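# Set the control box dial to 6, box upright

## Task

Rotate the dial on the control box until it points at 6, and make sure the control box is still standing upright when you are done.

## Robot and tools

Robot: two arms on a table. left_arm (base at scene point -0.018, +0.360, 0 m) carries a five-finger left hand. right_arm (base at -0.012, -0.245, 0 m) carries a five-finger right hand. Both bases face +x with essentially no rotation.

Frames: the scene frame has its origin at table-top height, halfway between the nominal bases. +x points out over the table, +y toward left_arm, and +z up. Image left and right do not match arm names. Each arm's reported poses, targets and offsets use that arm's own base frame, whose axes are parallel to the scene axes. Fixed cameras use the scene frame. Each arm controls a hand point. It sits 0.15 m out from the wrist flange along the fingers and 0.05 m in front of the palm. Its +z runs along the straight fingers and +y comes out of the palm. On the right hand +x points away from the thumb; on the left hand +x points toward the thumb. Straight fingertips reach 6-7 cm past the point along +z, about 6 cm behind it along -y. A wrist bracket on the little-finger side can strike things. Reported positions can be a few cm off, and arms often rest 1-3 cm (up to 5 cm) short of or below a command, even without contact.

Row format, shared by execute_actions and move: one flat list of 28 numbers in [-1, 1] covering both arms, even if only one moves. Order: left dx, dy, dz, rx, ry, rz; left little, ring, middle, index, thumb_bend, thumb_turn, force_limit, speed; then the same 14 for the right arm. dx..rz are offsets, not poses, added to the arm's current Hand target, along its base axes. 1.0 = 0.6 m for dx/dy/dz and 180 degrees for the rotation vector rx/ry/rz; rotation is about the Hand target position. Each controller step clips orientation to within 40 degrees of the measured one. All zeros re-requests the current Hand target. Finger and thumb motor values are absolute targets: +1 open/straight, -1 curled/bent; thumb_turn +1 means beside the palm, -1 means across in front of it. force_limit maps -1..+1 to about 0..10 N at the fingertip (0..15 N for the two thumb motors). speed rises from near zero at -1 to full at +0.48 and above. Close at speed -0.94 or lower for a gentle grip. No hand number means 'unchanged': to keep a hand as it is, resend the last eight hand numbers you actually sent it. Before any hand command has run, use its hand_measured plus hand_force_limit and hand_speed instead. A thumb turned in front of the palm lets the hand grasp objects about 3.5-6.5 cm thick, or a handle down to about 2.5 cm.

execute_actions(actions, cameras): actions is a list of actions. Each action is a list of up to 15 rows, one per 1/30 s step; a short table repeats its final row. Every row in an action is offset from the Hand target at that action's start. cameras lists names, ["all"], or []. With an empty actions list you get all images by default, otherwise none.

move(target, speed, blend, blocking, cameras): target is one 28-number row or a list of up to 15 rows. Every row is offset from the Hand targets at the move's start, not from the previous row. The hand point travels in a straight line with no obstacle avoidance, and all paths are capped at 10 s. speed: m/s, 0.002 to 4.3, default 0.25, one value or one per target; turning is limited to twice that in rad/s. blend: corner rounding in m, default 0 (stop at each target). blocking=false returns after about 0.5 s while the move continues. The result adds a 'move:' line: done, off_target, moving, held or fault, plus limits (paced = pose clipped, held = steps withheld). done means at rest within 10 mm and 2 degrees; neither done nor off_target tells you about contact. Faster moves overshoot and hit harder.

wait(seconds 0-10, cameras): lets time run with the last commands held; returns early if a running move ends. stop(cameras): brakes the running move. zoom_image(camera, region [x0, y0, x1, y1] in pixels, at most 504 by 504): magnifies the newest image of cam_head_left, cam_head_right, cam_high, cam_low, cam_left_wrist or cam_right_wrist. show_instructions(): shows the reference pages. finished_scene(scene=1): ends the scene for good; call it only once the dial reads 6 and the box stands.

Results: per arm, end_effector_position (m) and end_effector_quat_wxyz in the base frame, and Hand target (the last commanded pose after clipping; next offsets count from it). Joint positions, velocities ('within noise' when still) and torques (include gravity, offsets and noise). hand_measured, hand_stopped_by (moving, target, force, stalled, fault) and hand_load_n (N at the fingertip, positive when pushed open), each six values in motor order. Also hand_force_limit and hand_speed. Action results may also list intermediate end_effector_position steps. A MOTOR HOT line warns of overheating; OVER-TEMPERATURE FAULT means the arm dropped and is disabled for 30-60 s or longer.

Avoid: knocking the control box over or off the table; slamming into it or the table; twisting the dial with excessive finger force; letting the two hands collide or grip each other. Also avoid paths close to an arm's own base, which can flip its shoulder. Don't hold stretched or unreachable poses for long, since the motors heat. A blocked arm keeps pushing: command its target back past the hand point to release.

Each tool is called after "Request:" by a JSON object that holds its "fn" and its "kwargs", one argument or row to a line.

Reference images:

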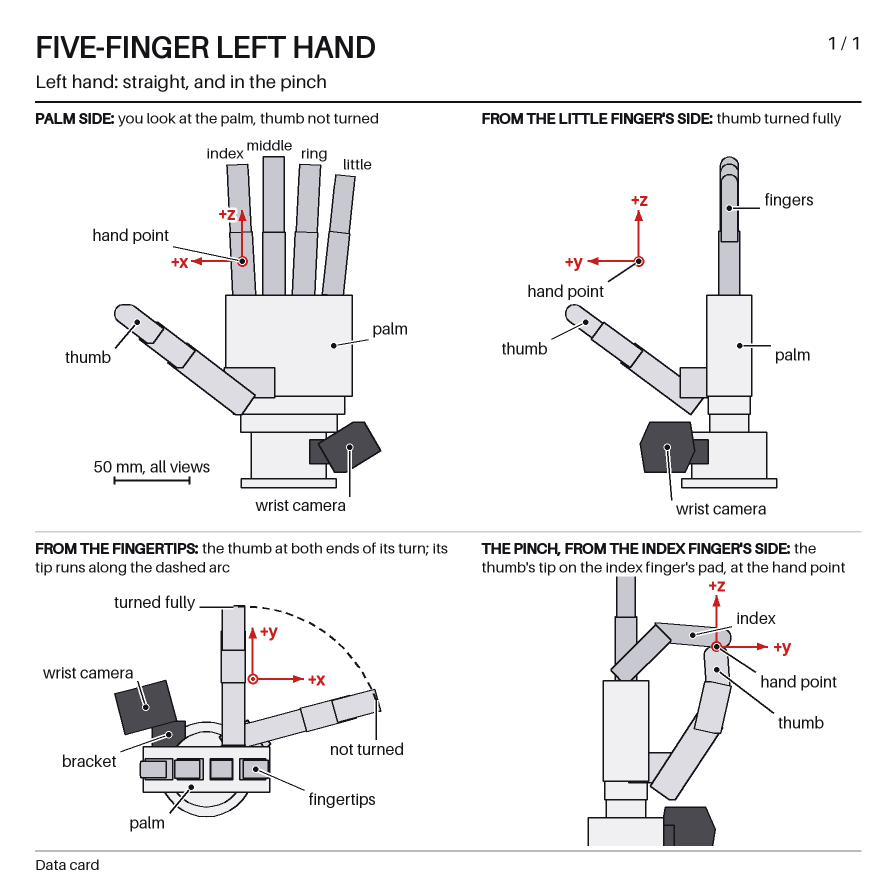

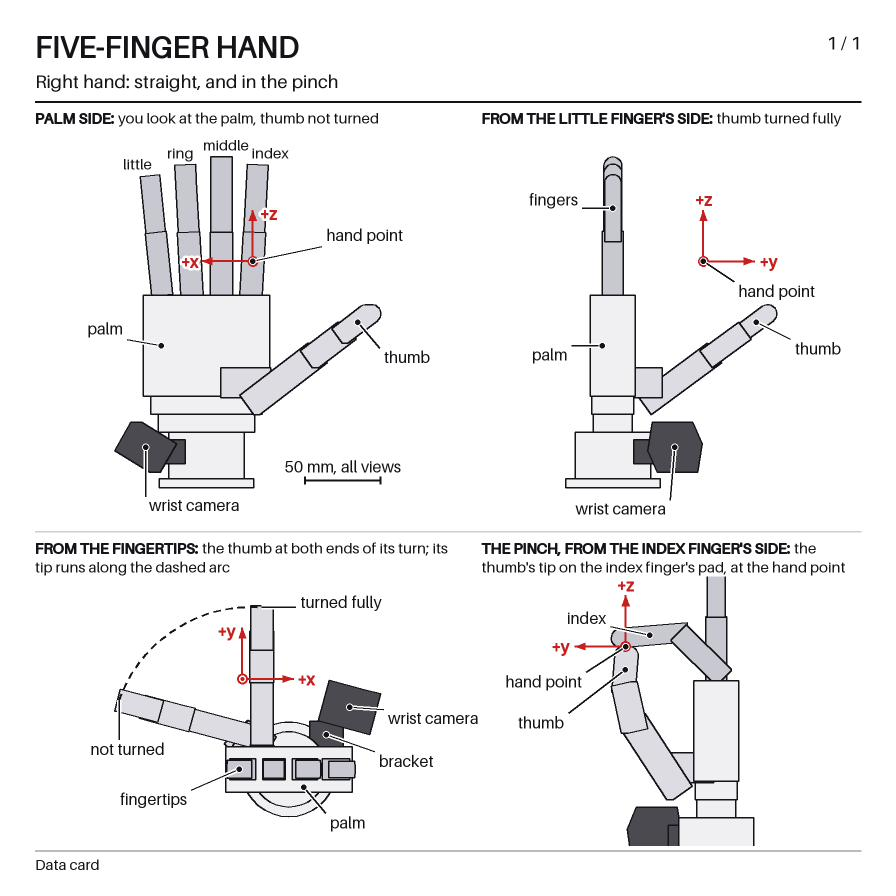

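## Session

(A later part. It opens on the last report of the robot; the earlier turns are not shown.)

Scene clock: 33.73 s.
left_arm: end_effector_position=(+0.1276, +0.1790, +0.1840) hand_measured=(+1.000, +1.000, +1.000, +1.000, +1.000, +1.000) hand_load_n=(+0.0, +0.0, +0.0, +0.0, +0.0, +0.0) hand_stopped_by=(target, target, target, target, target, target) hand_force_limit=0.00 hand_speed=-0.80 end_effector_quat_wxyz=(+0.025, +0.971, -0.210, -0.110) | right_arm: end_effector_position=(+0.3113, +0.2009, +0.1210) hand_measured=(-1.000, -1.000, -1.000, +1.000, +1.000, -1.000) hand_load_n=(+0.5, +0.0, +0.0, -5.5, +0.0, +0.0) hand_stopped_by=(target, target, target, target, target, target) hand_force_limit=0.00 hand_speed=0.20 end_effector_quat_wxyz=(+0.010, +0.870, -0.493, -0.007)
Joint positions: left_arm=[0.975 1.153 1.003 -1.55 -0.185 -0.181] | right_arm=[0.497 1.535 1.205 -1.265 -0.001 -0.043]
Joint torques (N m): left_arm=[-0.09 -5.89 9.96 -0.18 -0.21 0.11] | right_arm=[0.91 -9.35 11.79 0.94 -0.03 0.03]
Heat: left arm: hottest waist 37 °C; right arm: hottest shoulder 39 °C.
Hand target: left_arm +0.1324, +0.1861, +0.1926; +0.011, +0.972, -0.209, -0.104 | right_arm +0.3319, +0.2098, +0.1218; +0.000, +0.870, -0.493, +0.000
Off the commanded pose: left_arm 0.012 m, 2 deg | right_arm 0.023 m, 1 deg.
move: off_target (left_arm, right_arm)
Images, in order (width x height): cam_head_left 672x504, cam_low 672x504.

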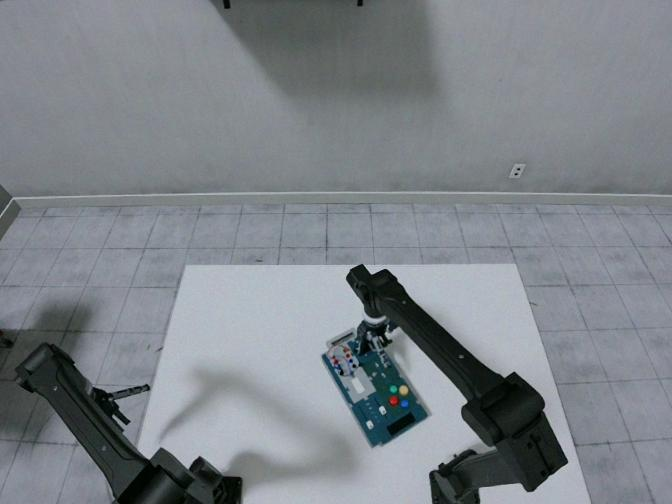

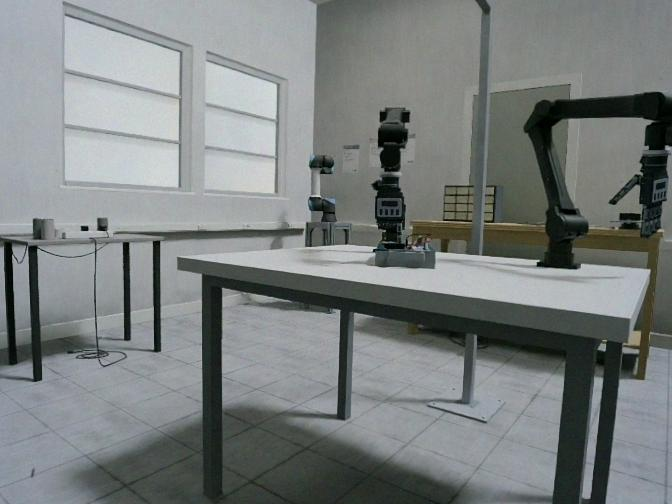

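Request:
{"fn": "wait", "kwargs": {
  "seconds": 0.1,
  "cameras": ["cam_right_wrist","cam_head_left","cam_low","cam_head_right"]
}}

Request:
{"fn": "zoom_image", "kwargs": {
  "camera": "cam_head_left",
  "region": [348, 335, 373, 360]
}}

Request:
{"fn": "zoom_image", "kwargs": {
  "camera": "cam_right_wrist",
  "region": [200, 180, 350, 330]
}}

Scene clock: 34.90 s.
left_arm: end_effector_position=(+0.1276, +0.1790, +0.1840) hand_measured=(+1.000, +1.000, +1.000, +1.000, +1.000, +1.000) hand_load_n=(+0.0, +0.0, +0.0, +0.0, +0.0, +0.0) hand_stopped_by=(target, target, target, target, target, target) hand_force_limit=0.00 hand_speed=-0.80 end_effector_quat_wxyz=(+0.025, +0.971, -0.210, -0.110) | right_arm: end_effector_position=(+0.3112, +0.2008, +0.1211) hand_measured=(-1.000, -1.000, -1.000, +1.000, +1.000, -1.000) hand_load_n=(+0.0, +0.0, +0.0, -5.5, +0.0, +0.0) hand_stopped_by=(target, target, target, target, target, target) hand_force_limit=0.00 hand_speed=0.20 end_effector_quat_wxyz=(+0.010, +0.870, -0.493, -0.007)
Joint positions: left_arm=[0.975 1.153 1.003 -1.55 -0.185 -0.181] | right_arm=[0.497 1.535 1.205 -1.265 -0.001 -0.043]
Joint torques (N m): left_arm=[-0.03 -6.18 9.95 -0.24 -0.19 0.09] | right_arm=[0.91 -9.05 11.95 0.94 -0.03 0.02]
Heat: left arm: hottest waist 37 °C; right arm: hottest shoulder 39 °C.
Hand target: left_arm +0.1324, +0.1861, +0.1926; +0.011, +0.972, -0.209, -0.104 | right_arm +0.3318, +0.2098, +0.1218; +0.000, +0.870, -0.493, +0.000
Off the commanded pose: left_arm 0.012 m, 2 deg | right_arm 0.023 m, 1 deg.
wait: 0.10 s; at rest from the start
camera_calibration:
cam_right_wrist: T_world_to_cam=[[-0.675354, -0.735813, 0.0497529, 0.351465], [-0.590101, 0.579614, 0.561987, -0.00854357], [-0.442355, 0.350181, -0.825648, 0.280333], [0, 0, 0, 1]] pos_world=[0.356329, 0.165398, 0.218771]
Images, in order (width x height): cam_head_left 672x504, cam_head_right 672x504, cam_low 672x504, cam_right_wrist 616x616.

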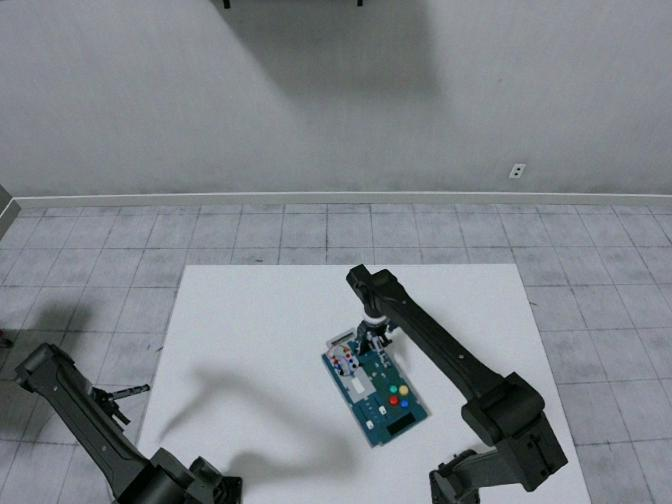

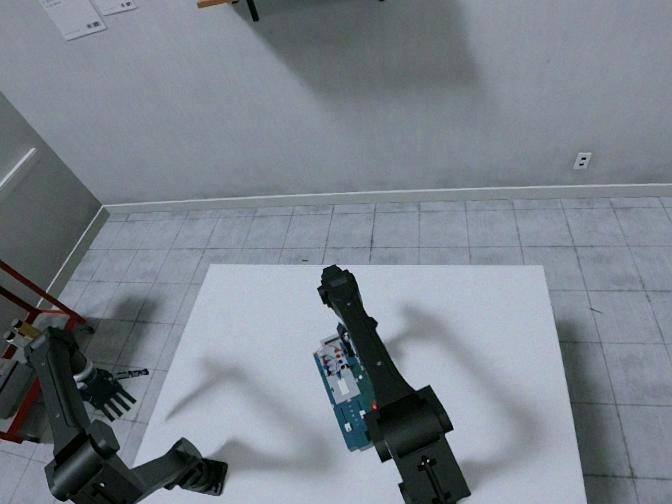

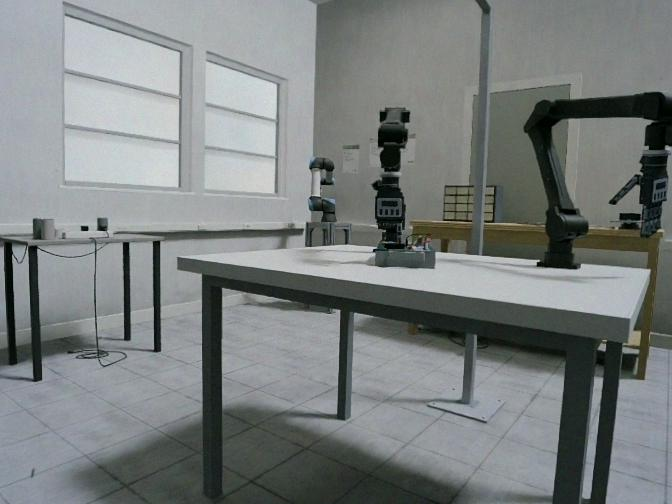

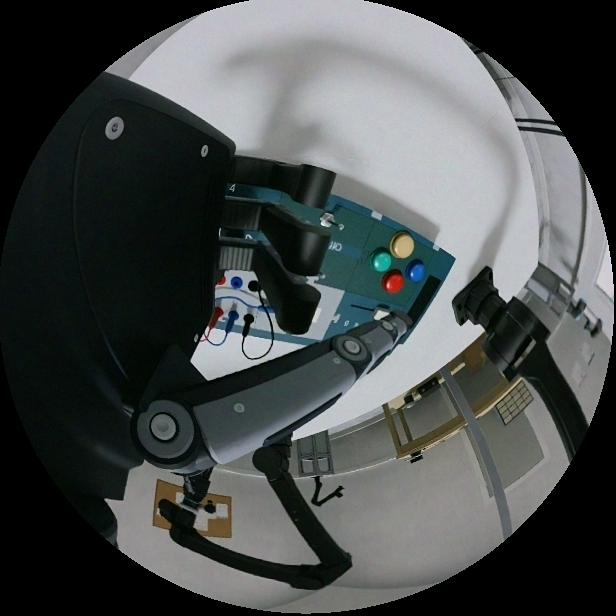

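Scaled by 20.160 from the camera's 672x504 image, which has a finer 960x720 frame.

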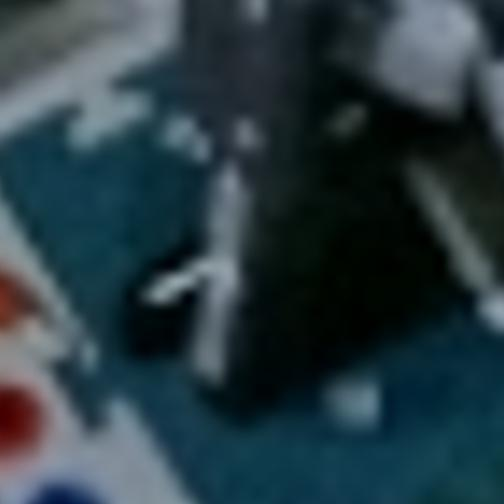

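Scaled by 3.360 from the camera's 616x616 image, which has a finer 880x880 frame.

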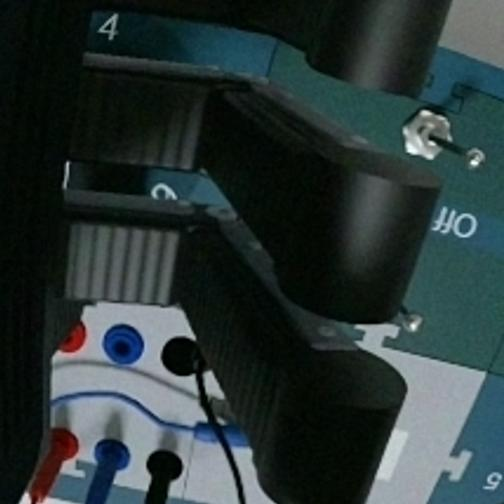

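Request:
{"fn": "move", "kwargs": {
  "target": [0,0,0,0,0,0,1,1,1,1,1,1,0,-0.8,0.001,0.024,0,0,0,0,-1,-1,-1,1,1,-1,0,0.2],
  "speed": 0.05,
  "cameras": ["cam_head_left","cam_low"]
}}

Request:
{"fn": "zoom_image", "kwargs": {
  "camera": "cam_head_left",
  "region": [340, 310, 390, 360]
}}

Request:
{"fn": "zoom_image", "kwargs": {
  "camera": "cam_low",
  "region": [372, 222, 412, 262]
}}

Scene clock: 37.37 s.
left_arm: end_effector_position=(+0.1276, +0.1790, +0.1840) hand_measured=(+1.000, +1.000, +1.000, +1.000, +1.000, +1.000) hand_load_n=(+0.0, +0.0, +0.0, +0.0, +0.0, +0.0) hand_stopped_by=(target, target, target, target, target, target) hand_force_limit=0.00 hand_speed=-0.80 end_effector_quat_wxyz=(+0.025, +0.971, -0.210, -0.110) | right_arm: end_effector_position=(+0.3140, +0.2075, +0.1215) hand_measured=(-1.000, -1.000, -1.000, +1.000, +1.000, -1.000) hand_load_n=(+0.0, +0.0, +0.0, -5.0, +0.0, +0.0) hand_stopped_by=(target, target, target, target, target, target) hand_force_limit=0.00 hand_speed=0.20 end_effector_quat_wxyz=(+0.013, +0.873, -0.488, -0.009)
Joint positions: left_arm=[0.975 1.153 1.003 -1.55 -0.185 -0.181] | right_arm=[0.51 1.554 1.227 -1.275 -0.001 -0.043]
Joint torques (N m): left_arm=[-0.15 -6.01 9.96 -0.17 -0.18 0.11] | right_arm=[2.02 -9.47 11.92 1.13 -0.06 0.31]
Heat: left arm: hottest waist 37 °C; right arm: hottest shoulder 39 °C.
Hand target: left_arm +0.1324, +0.1861, +0.1926; +0.011, +0.972, -0.209, -0.104 | right_arm +0.3324, +0.2242, +0.1218; +0.000, +0.870, -0.493, +0.000
Off the commanded pose: left_arm 0.012 m, 2 deg | right_arm 0.025 m, 2 deg.
move: off_target (left_arm, right_arm)
Images, in order (width x height): cam_head_left 672x504, cam_low 672x504.

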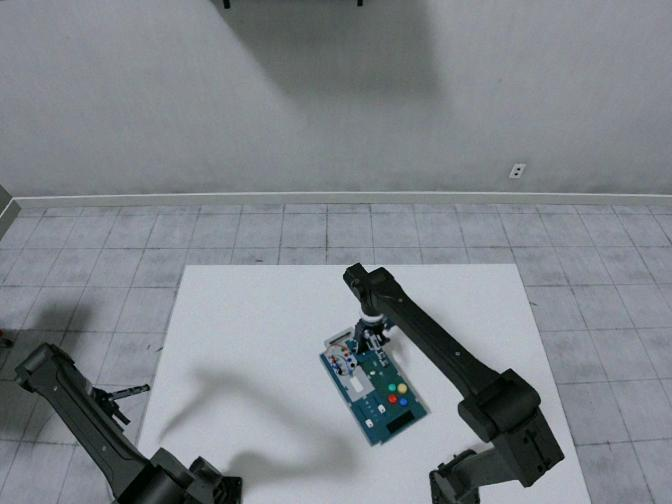

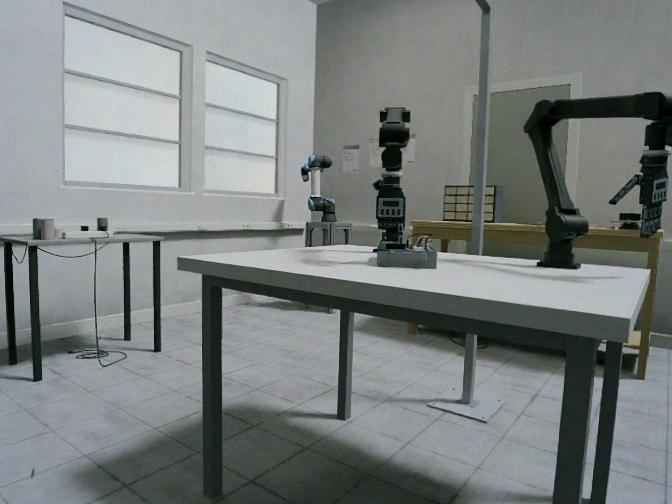

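Scaled by 10.080 from the camera's 672x504 image, which has a finer 960x720 frame.

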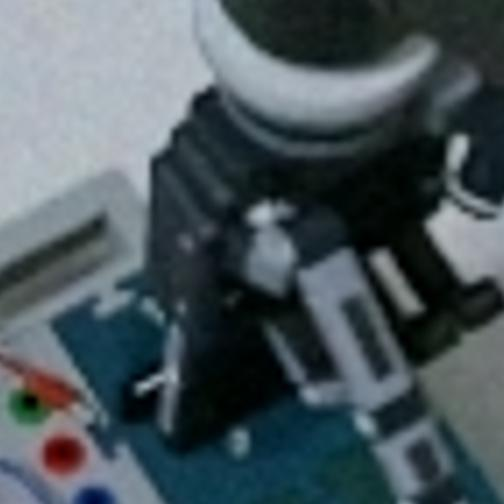

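Scaled by 12.600 from the camera's 672x504 image, which has a finer 960x720 frame.

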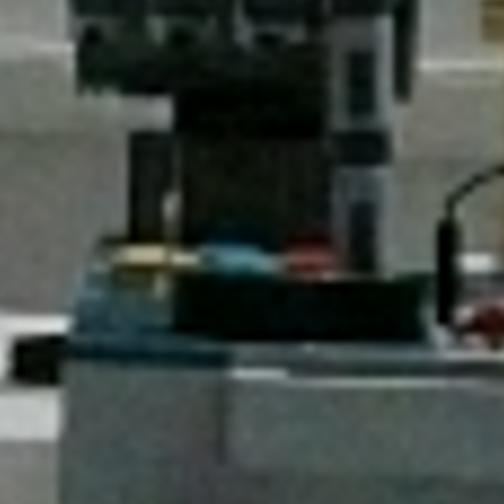

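Request:
{"fn": "move", "kwargs": {
  "target": [
    [0,0,0,0,0,0,1,1,1,1,1,1,0,-0.8,-0.0472,-0.0205,0.003,0,0,0,-1,-1,-1,1,1,-1,0,0.2],
    [0,0,0,0,0,0,1,1,1,1,1,1,0,-0.8,-0.001,0.011,0.003,0,0,0,-1,-1,-1,1,1,-1,0,0.2]
  ],
  "speed": 0.06,
  "cameras": ["cam_head_left","cam_low"]
}}

Request:
{"fn": "zoom_image", "kwargs": {
  "camera": "cam_head_left",
  "region": [340, 310, 390, 360]
}}

Request:
{"fn": "zoom_image", "kwargs": {
  "camera": "cam_low",
  "region": [372, 222, 412, 262]
}}

Scene clock: 66.07 s.
left_arm: end_effector_position=(+0.1276, +0.1790, +0.1840) hand_measured=(+1.000, +1.000, +1.000, +1.000, +1.000, +1.000) hand_load_n=(+0.0, +0.0, +0.0, +0.0, +0.0, +0.0) hand_stopped_by=(target, target, target, target, target, target) hand_force_limit=0.00 hand_speed=-0.80 end_effector_quat_wxyz=(+0.025, +0.971, -0.210, -0.110) | right_arm: end_effector_position=(+0.3139, +0.2149, +0.1214) hand_measured=(-1.000, -1.000, -1.000, +1.000, +1.000, -1.000) hand_load_n=(+0.0, +0.0, +0.0, -5.5, +0.0, +0.0) hand_stopped_by=(target, target, target, target, target, target) hand_force_limit=0.00 hand_speed=0.20 end_effector_quat_wxyz=(+0.012, +0.873, -0.488, -0.008)
Joint positions: left_arm=[0.975 1.153 1.003 -1.55 -0.185 -0.181] | right_arm=[0.524 1.561 1.235 -1.273 -0.001 -0.027]
Joint torques (N m): left_arm=[0.15 -5.95 9.89 -0.16 -0.19 0.08] | right_arm=[1.9 -9.64 12.14 0.81 -0.05 0.27]
Heat: left arm: hottest elbow 38 °C; right arm: hottest shoulder 39 °C.
Hand target: left_arm +0.1324, +0.1861, +0.1926; +0.011, +0.972, -0.209, -0.104 | right_arm +0.3319, +0.2307, +0.1236; +0.000, +0.870, -0.493, +0.000
Off the commanded pose: left_arm 0.012 m, 2 deg | right_arm 0.024 m, 2 deg.
move: off_target (left_arm, right_arm)
Images, in order (width x height): cam_head_left 672x504, cam_low 672x504.

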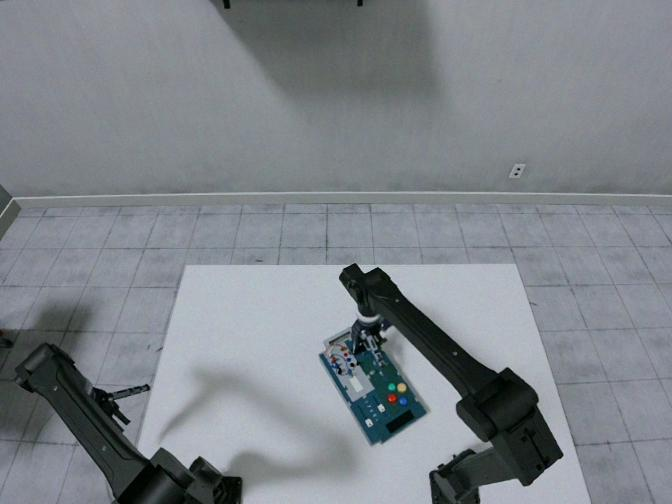

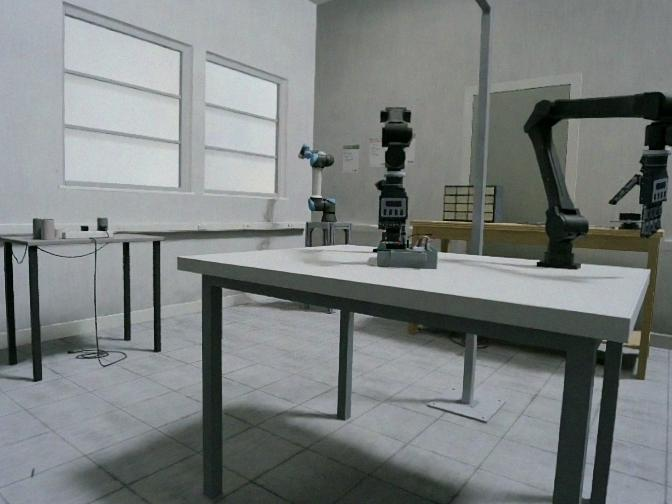

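Scaled by 10.080 from the camera's 672x504 image, which has a finer 960x720 frame.

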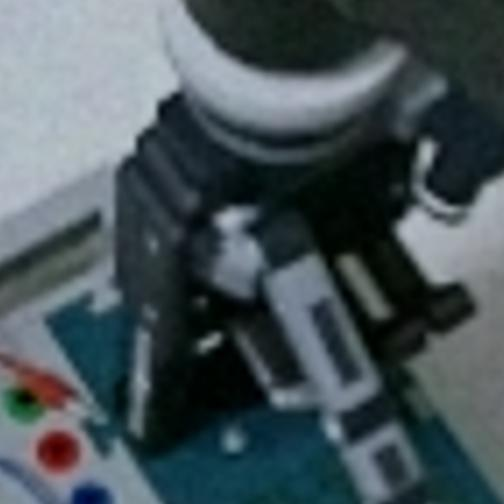

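Scaled by 12.600 from the camera's 672x504 image, which has a finer 960x720 frame.

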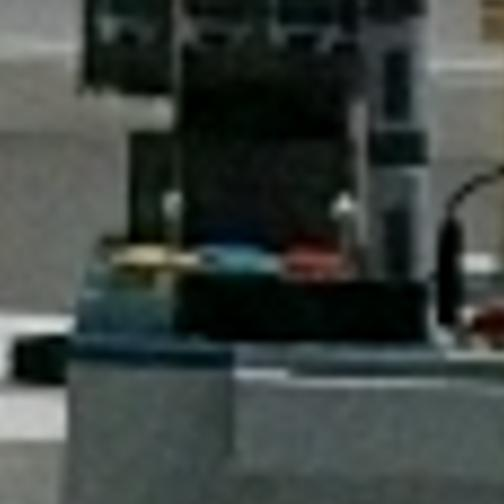

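Request:
{"fn": "move", "kwargs": {
  "target": [0,0,0,0,0,0,1,1,1,1,1,1,0,-0.8,0.0105,0.0062,0,0,0,0,-1,-1,-1,1,1,-1,0,0.2],
  "speed": 0.05,
  "cameras": ["cam_head_left","cam_low"]
}}

Request:
{"fn": "zoom_image", "kwargs": {
  "camera": "cam_head_left",
  "region": [340, 310, 390, 360]
}}

Scene clock: 67.17 s.
left_arm: end_effector_position=(+0.1276, +0.1790, +0.1840) hand_measured=(+1.000, +1.000, +1.000, +1.000, +1.000, +1.000) hand_load_n=(+0.0, +0.0, +0.0, +0.0, +0.0, +0.0) hand_stopped_by=(target, target, target, target, target, target) hand_force_limit=0.00 hand_speed=-0.80 end_effector_quat_wxyz=(+0.025, +0.971, -0.210, -0.110) | right_arm: end_effector_position=(+0.3178, +0.2182, +0.1219) hand_measured=(-1.000, -1.000, -1.000, +1.000, +1.000, -1.000) hand_load_n=(+0.0, +0.0, +0.0, -6.0, +0.0, +0.0) hand_stopped_by=(target, target, target, target, target, target) hand_force_limit=0.00 hand_speed=0.20 end_effector_quat_wxyz=(+0.015, +0.873, -0.487, -0.011)
Joint positions: left_arm=[0.975 1.153 1.003 -1.55 -0.185 -0.181] | right_arm=[0.526 1.579 1.257 -1.285 -0.003 -0.027]
Joint torques (N m): left_arm=[0.03 -5.71 9.95 -0.2 -0.2 0.09] | right_arm=[1.79 -9.99 12.26 1.13 -0.01 0.27]
Heat: left arm: hottest elbow 38 °C; right arm: hottest shoulder 39 °C.
Hand target: left_arm +0.1324, +0.1861, +0.1926; +0.011, +0.972, -0.209, -0.104 | right_arm +0.3382, +0.2346, +0.1237; +0.000, +0.870, -0.493, +0.000
Off the commanded pose: left_arm 0.012 m, 2 deg | right_arm 0.026 m, 2 deg.
move: off_target (left_arm, right_arm)
Images, in order (width x height): cam_head_left 672x504, cam_low 672x504.

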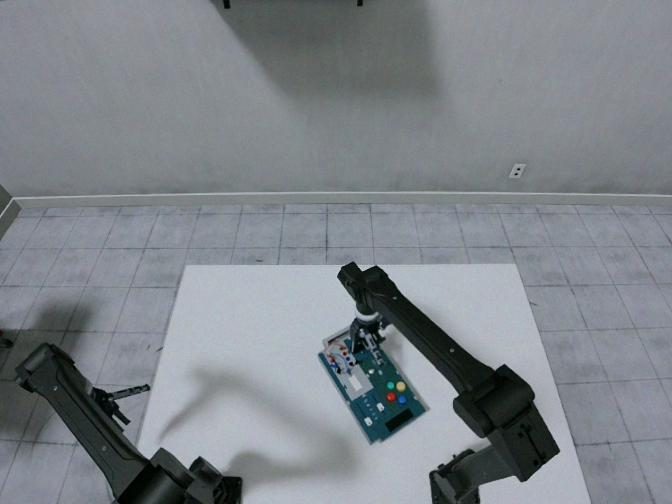

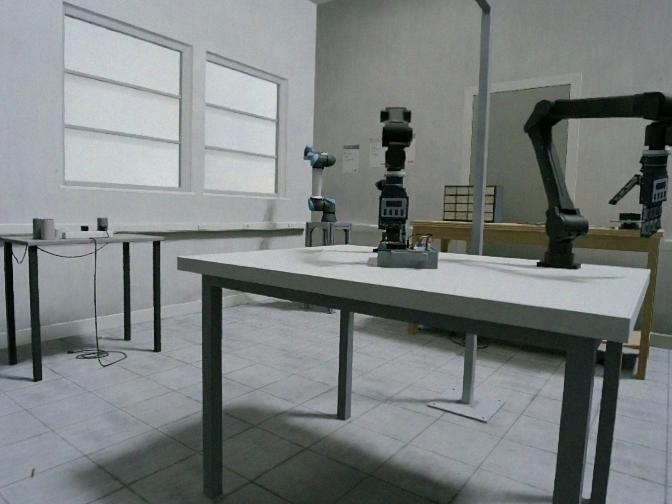

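Scaled by 10.080 from the camera's 672x504 image, which has a finer 960x720 frame.

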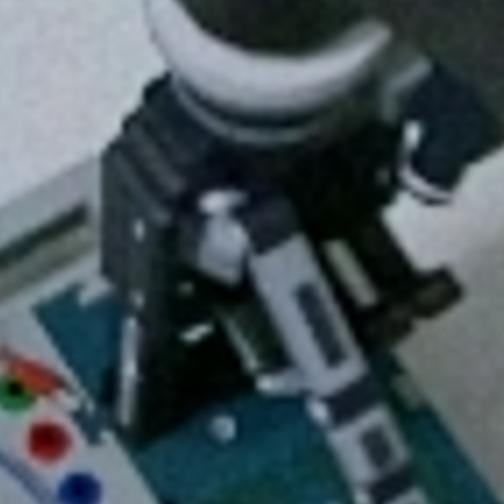

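Request:
{"fn": "zoom_image", "kwargs": {
  "camera": "cam_head_left",
  "region": [345, 330, 370, 355]
}}

Request:
{"fn": "zoom_image", "kwargs": {
  "camera": "cam_low",
  "region": [372, 222, 412, 262]
}}

Scaled by 20.160 from the camera's 672x504 image, which has a finer 960x720 frame.

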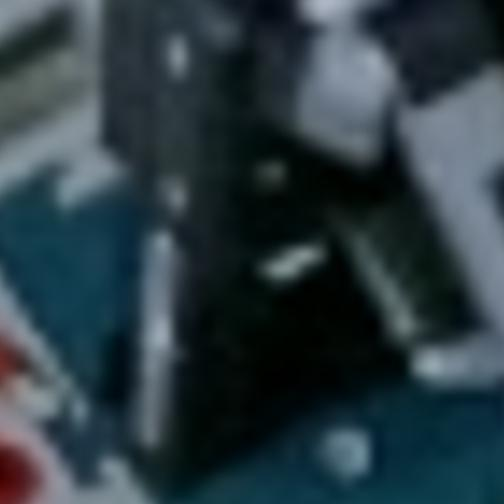

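Scaled by 12.600 from the camera's 672x504 image, which has a finer 960x720 frame.

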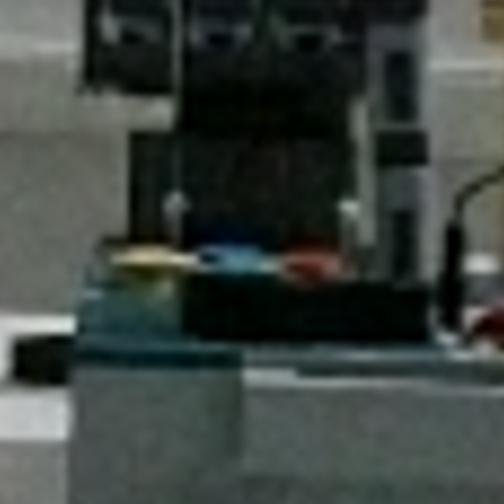

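Request:
{"fn": "execute_actions", "kwargs": {
  "actions": [
    [[0,0,0,0,0,0,1,1,1,1,1,1,0,-0.8,0.0067,0.005,0,0,0,0,-1,-1,-1,1,1,-1,0,0.2],[0,0,0,0,0,0,1,1,1,1,1,1,0,-0.8,0.0133,0.0092,0,0,0,0,-1,-1,-1,1,1,-1,0,0.2],[0,0,0,0,0,0,1,1,1,1,1,1,0,-0.8,0.0208,0.0125,0,0,0,0,-1,-1,-1,1,1,-1,0,0.2],[0,0,0,0,0,0,1,1,1,1,1,1,0,-0.8,0.0283,0.0142,0,0,0,0,-1,-1,-1,1,1,-1,0,0.2],[0,0,0,0,0,0,1,1,1,1,1,1,0,-0.8,0.035,0.015,0,0,0,0,-1,-1,-1,1,1,-1,0,0.2]]
  ],
  "cameras": ["cam_head_left","cam_low"]
}}

Request:
{"fn": "zoom_image", "kwargs": {
  "camera": "cam_head_left",
  "region": [335, 310, 385, 360]
}}

Request:
{"fn": "zoom_image", "kwargs": {
  "camera": "cam_low",
  "region": [372, 222, 412, 262]
}}

Scene clock: 70.57 s.
left_arm: end_effector_position=(+0.1276, +0.1790, +0.1840) hand_measured=(+1.000, +1.000, +1.000, +1.000, +1.000, +1.000) hand_load_n=(+0.0, +0.0, +0.0, +0.0, +0.0, +0.0) hand_stopped_by=(target, target, target, target, target, target) hand_force_limit=0.00 hand_speed=-0.80 end_effector_quat_wxyz=(+0.025, +0.971, -0.210, -0.110) | right_arm: end_effector_position=(+0.3386, +0.2309, +0.1216) hand_measured=(-1.000, -1.000, -1.000, +1.000, +1.000, -1.000) hand_load_n=(+0.0, +0.0, +0.0, -5.0, +0.0, +0.0) hand_stopped_by=(target, target, target, target, target, target) hand_force_limit=0.00 hand_speed=0.20 end_effector_quat_wxyz=(+0.013, +0.873, -0.487, -0.010)
Joint positions: left_arm=[0.975 1.153 1.003 -1.55 -0.185 -0.181] | right_arm=[0.526 1.637 1.328 -1.294 -0.005 -0.027]
Joint torques (N m): left_arm=[0.03 -5.71 9.85 -0.18 -0.19 0.11] | right_arm=[1.32 -11.11 12.29 0.94 0.09 0.21]
Heat: left arm: hottest elbow 38 °C; right arm: hottest shoulder 39 °C.
Hand target: left_arm +0.1324, +0.1861, +0.1926; +0.011, +0.972, -0.209, -0.104 | right_arm +0.3591, +0.2436, +0.1236; +0.000, +0.870, -0.492, +0.000
Off the commanded pose: left_arm 0.012 m, 2 deg | right_arm 0.024 m, 2 deg.
Step readings (end_effector_position of left_arm | right_arm):
0: (+0.1276, +0.1790, +0.1840) | (+0.3178, +0.2182, +0.1219)
1: (+0.1276, +0.1790, +0.1840) | (+0.3178, +0.2182, +0.1219)
2: (+0.1276, +0.1790, +0.1840) | (+0.3179, +0.2182, +0.1219)
4: (+0.1276, +0.1790, +0.1840) | (+0.3192, +0.2189, +0.1221)
8: (+0.1276, +0.1790, +0.1840) | (+0.3277, +0.2246, +0.1220)
15: (+0.1276, +0.1790, +0.1840) | (+0.3386, +0.2309, +0.1216)
Images, in order (width x height): cam_head_left 672x504, cam_low 672x504.

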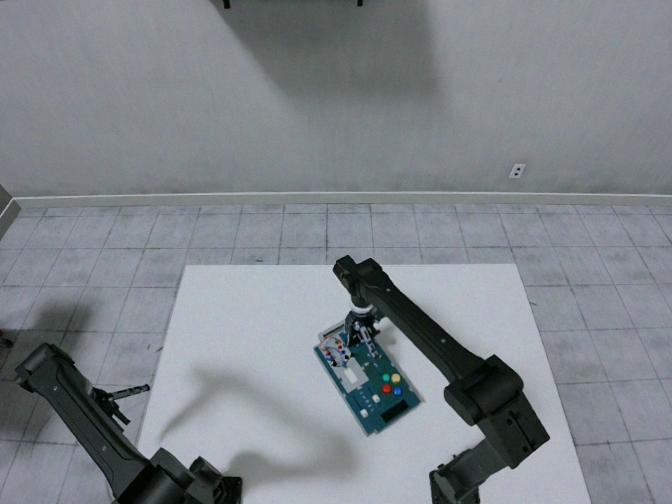

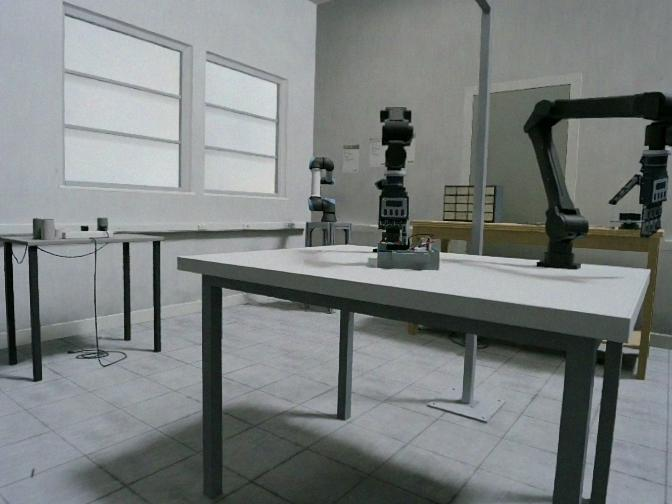

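Scaled by 10.080 from the camera's 672x504 image, which has a finer 960x720 frame.

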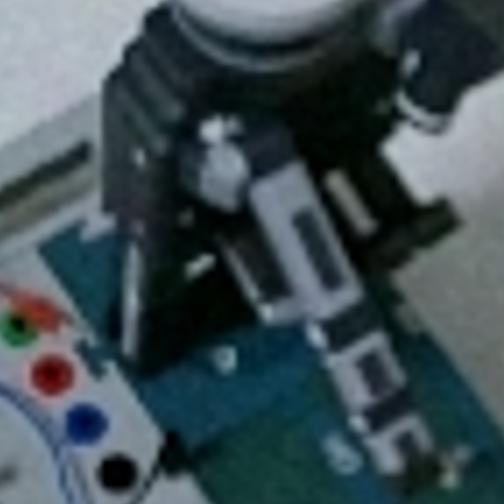

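Scaled by 12.600 from the camera's 672x504 image, which has a finer 960x720 frame.

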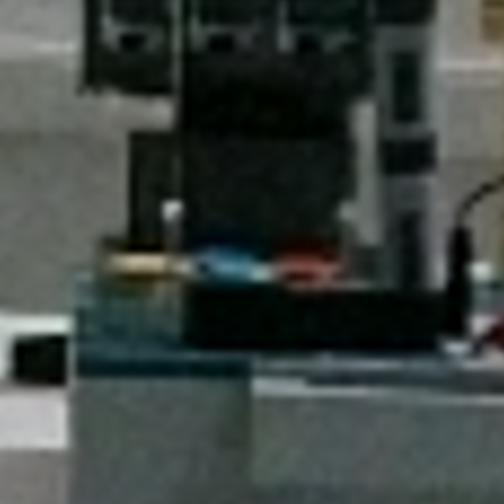

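Request:
{"fn": "wait", "kwargs": {
  "seconds": 0.05,
  "cameras": ["cam_high","cam_right_wrist","cam_left_wrist"]
}}

Request:
{"fn": "zoom_image", "kwargs": {
  "camera": "cam_high",
  "region": [250, 230, 320, 300]
}}

Request:
{"fn": "zoom_image", "kwargs": {
  "camera": "cam_left_wrist",
  "region": [170, 390, 270, 490]
}}

Request:
{"fn": "zoom_image", "kwargs": {
  "camera": "cam_right_wrist",
  "region": [200, 150, 350, 300]
}}

Scene clock: 71.27 s.
left_arm: end_effector_position=(+0.1276, +0.1790, +0.1840) hand_measured=(+1.000, +1.000, +1.000, +1.000, +1.000, +1.000) hand_load_n=(+0.0, +0.0, +0.0, +0.0, +0.0, +0.0) hand_stopped_by=(target, target, target, target, target, target) hand_force_limit=0.00 hand_speed=-0.80 end_effector_quat_wxyz=(+0.025, +0.971, -0.210, -0.110) | right_arm: end_effector_position=(+0.3386, +0.2309, +0.1216) hand_measured=(-1.000, -1.000, -1.000, +1.000, +1.000, -1.000) hand_load_n=(+0.0, +0.0, +0.0, -4.5, -0.5, +0.0) hand_stopped_by=(target, target, target, target, target, target) hand_force_limit=0.00 hand_speed=0.20 end_effector_quat_wxyz=(+0.013, +0.873, -0.487, -0.010)
Joint positions: left_arm=[0.975 1.153 1.003 -1.55 -0.185 -0.181] | right_arm=[0.526 1.637 1.328 -1.294 -0.005 -0.027]
Joint torques (N m): left_arm=[-0.09 -6.07 9.92 -0.21 -0.2 0.08] | right_arm=[1.32 -11.11 12.3 0.94 0.09 0.21]
Heat: left arm: hottest elbow 38 °C; right arm: hottest shoulder 39 °C.
Hand target: left_arm +0.1324, +0.1861, +0.1926; +0.011, +0.972, -0.209, -0.104 | right_arm +0.3591, +0.2436, +0.1236; +0.000, +0.870, -0.492, +0.000
Off the commanded pose: left_arm 0.012 m, 2 deg | right_arm 0.024 m, 2 deg.
wait: 0.07 s; at rest from the start
camera_calibration:
cam_right_wrist: T_world_to_cam=[[-0.665411, -0.744352, 0.0562873, 0.389987], [-0.592585, 0.572582, 0.566562, -0.00829893], [-0.453951, 0.343641, -0.822095, 0.287339], [0, 0, 0, 1]] pos_world=[0.385022, 0.196299, 0.21897]
Images, in order (width x height): cam_high 672x504, cam_left_wrist 616x616, cam_right_wrist 616x616.

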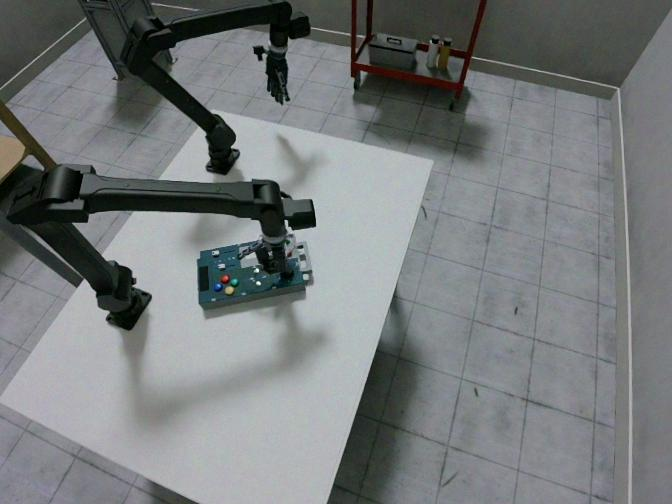

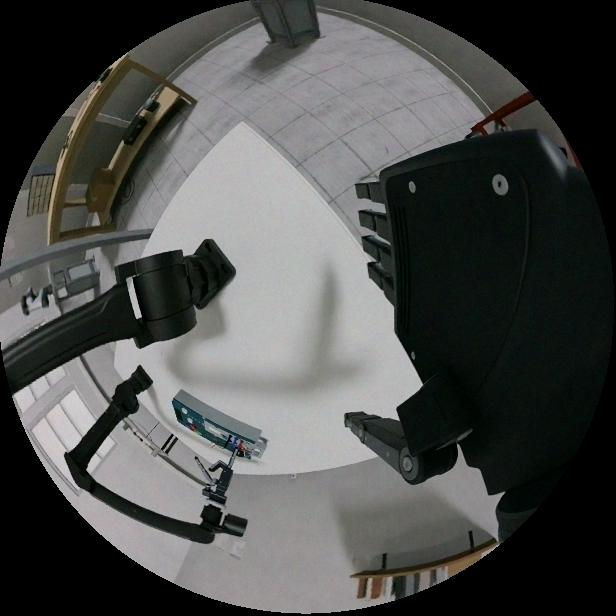

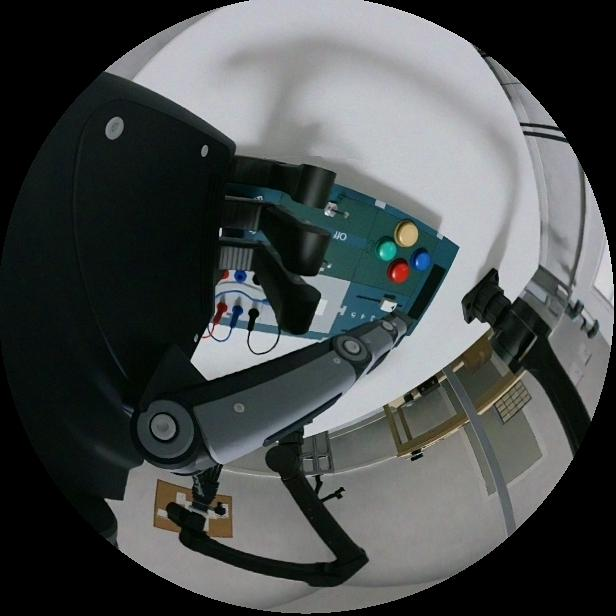

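Scaled by 7.200 from the camera's 672x504 image, which has a finer 960x720 frame.

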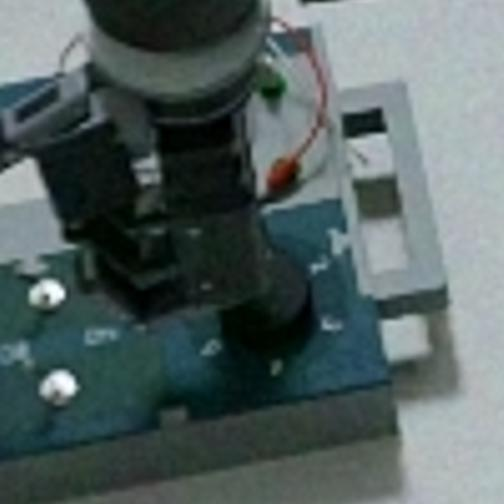

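Scaled by 5.040 from the camera's 616x616 image, which has a finer 880x880 frame.

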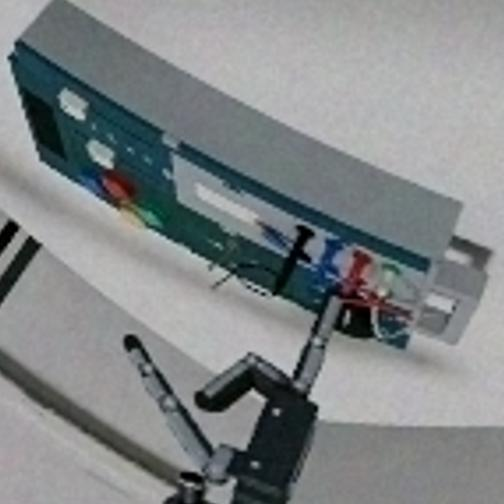

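Scaled by 3.360 from the camera's 616x616 image, which has a finer 880x880 frame.

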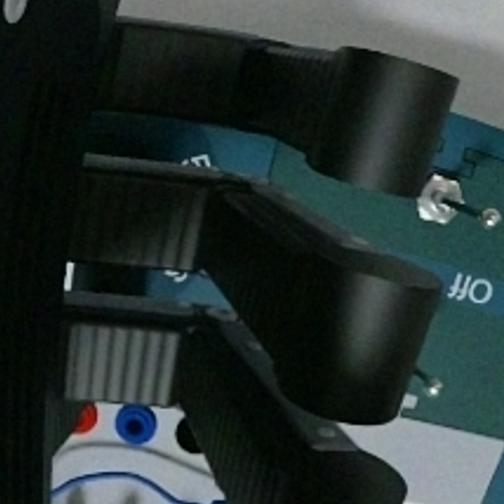

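Request:
{"fn": "move", "kwargs": {
  "target": [
    [0,0,0,0,0,0,1,1,1,1,1,1,0,-0.8,-0.0435,-0.028,0.02,0,0,0,-1,-1,-1,1,1,-1,0,0.2],
    [0,0,0,0,0,0,1,1,1,1,1,1,0,-0.8,0.0,-0.003,0.03,0,0,0,-1,-1,-1,1,1,-1,0,0.2]
  ],
  "speed": 0.06,
  "cameras": ["cam_head_left","cam_low"]
}}

Request:
{"fn": "zoom_image", "kwargs": {
  "camera": "cam_head_left",
  "region": [335, 310, 385, 360]
}}

Request:
{"fn": "zoom_image", "kwargs": {
  "camera": "cam_low",
  "region": [372, 222, 412, 262]
}}

Scene clock: 75.13 s.
left_arm: end_effector_position=(+0.1276, +0.1790, +0.1840) hand_measured=(+1.000, +1.000, +1.000, +1.000, +1.000, +1.000) hand_load_n=(+0.0, +0.0, +0.0, +0.0, +0.0, +0.0) hand_stopped_by=(target, target, target, target, target, target) hand_force_limit=0.00 hand_speed=-0.80 end_effector_quat_wxyz=(+0.025, +0.971, -0.210, -0.110) | right_arm: end_effector_position=(+0.3390, +0.2307, +0.1256) hand_measured=(-1.000, -1.000, -1.000, +1.000, +1.000, -1.000) hand_load_n=(+0.0, +0.0, +0.0, -1.0, +0.0, +0.0) hand_stopped_by=(target, target, target, target, target, target) hand_force_limit=0.00 hand_speed=0.20 end_effector_quat_wxyz=(+0.020, +0.873, -0.487, -0.013)
Joint positions: left_arm=[0.975 1.153 1.003 -1.55 -0.185 -0.181] | right_arm=[0.526 1.645 1.346 -1.319 -0.003 -0.027]
Joint torques (N m): left_arm=[0.09 -6.01 9.95 -0.1 -0.2 0.07] | right_arm=[1.08 -13.16 13.24 0.09 0.01 0.18]
Heat: left arm: hottest elbow 38 °C; right arm: hottest shoulder 39 °C.
Hand target: left_arm +0.1324, +0.1861, +0.1926; +0.011, +0.972, -0.209, -0.104 | right_arm +0.3592, +0.2419, +0.1416; +0.000, +0.870, -0.492, +0.000
Off the commanded pose: left_arm 0.012 m, 2 deg | right_arm 0.028 m, 3 deg.
move: off_target (left_arm, right_arm)
Images, in order (width x height): cam_head_left 672x504, cam_low 672x504.

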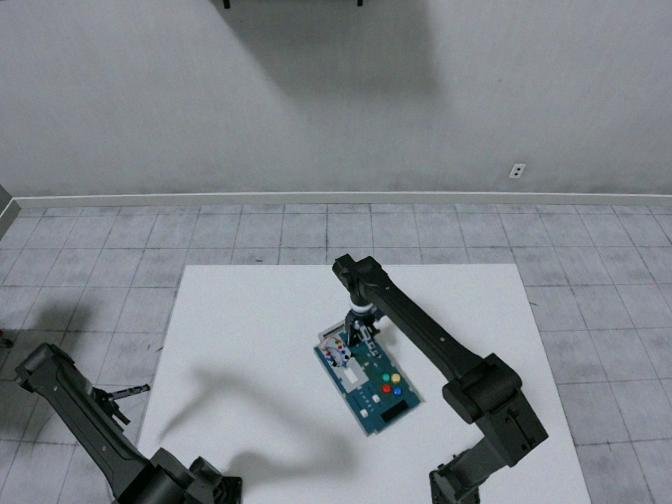

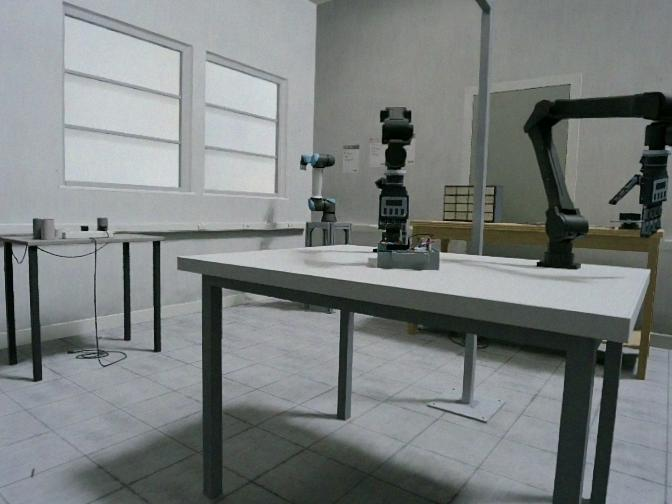

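Scaled by 10.080 from the camera's 672x504 image, which has a finer 960x720 frame.

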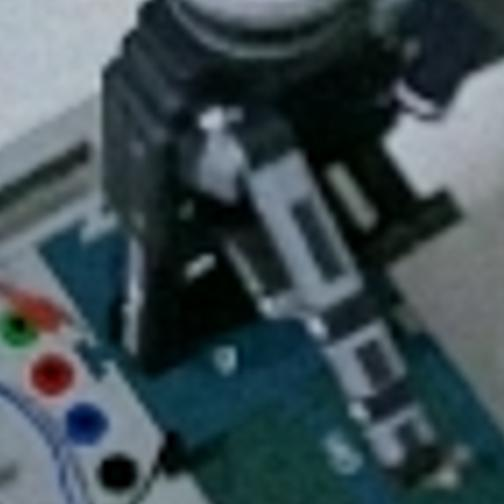

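Scaled by 12.600 from the camera's 672x504 image, which has a finer 960x720 frame.

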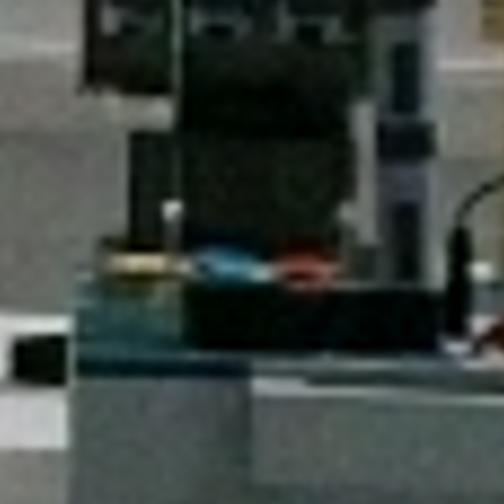

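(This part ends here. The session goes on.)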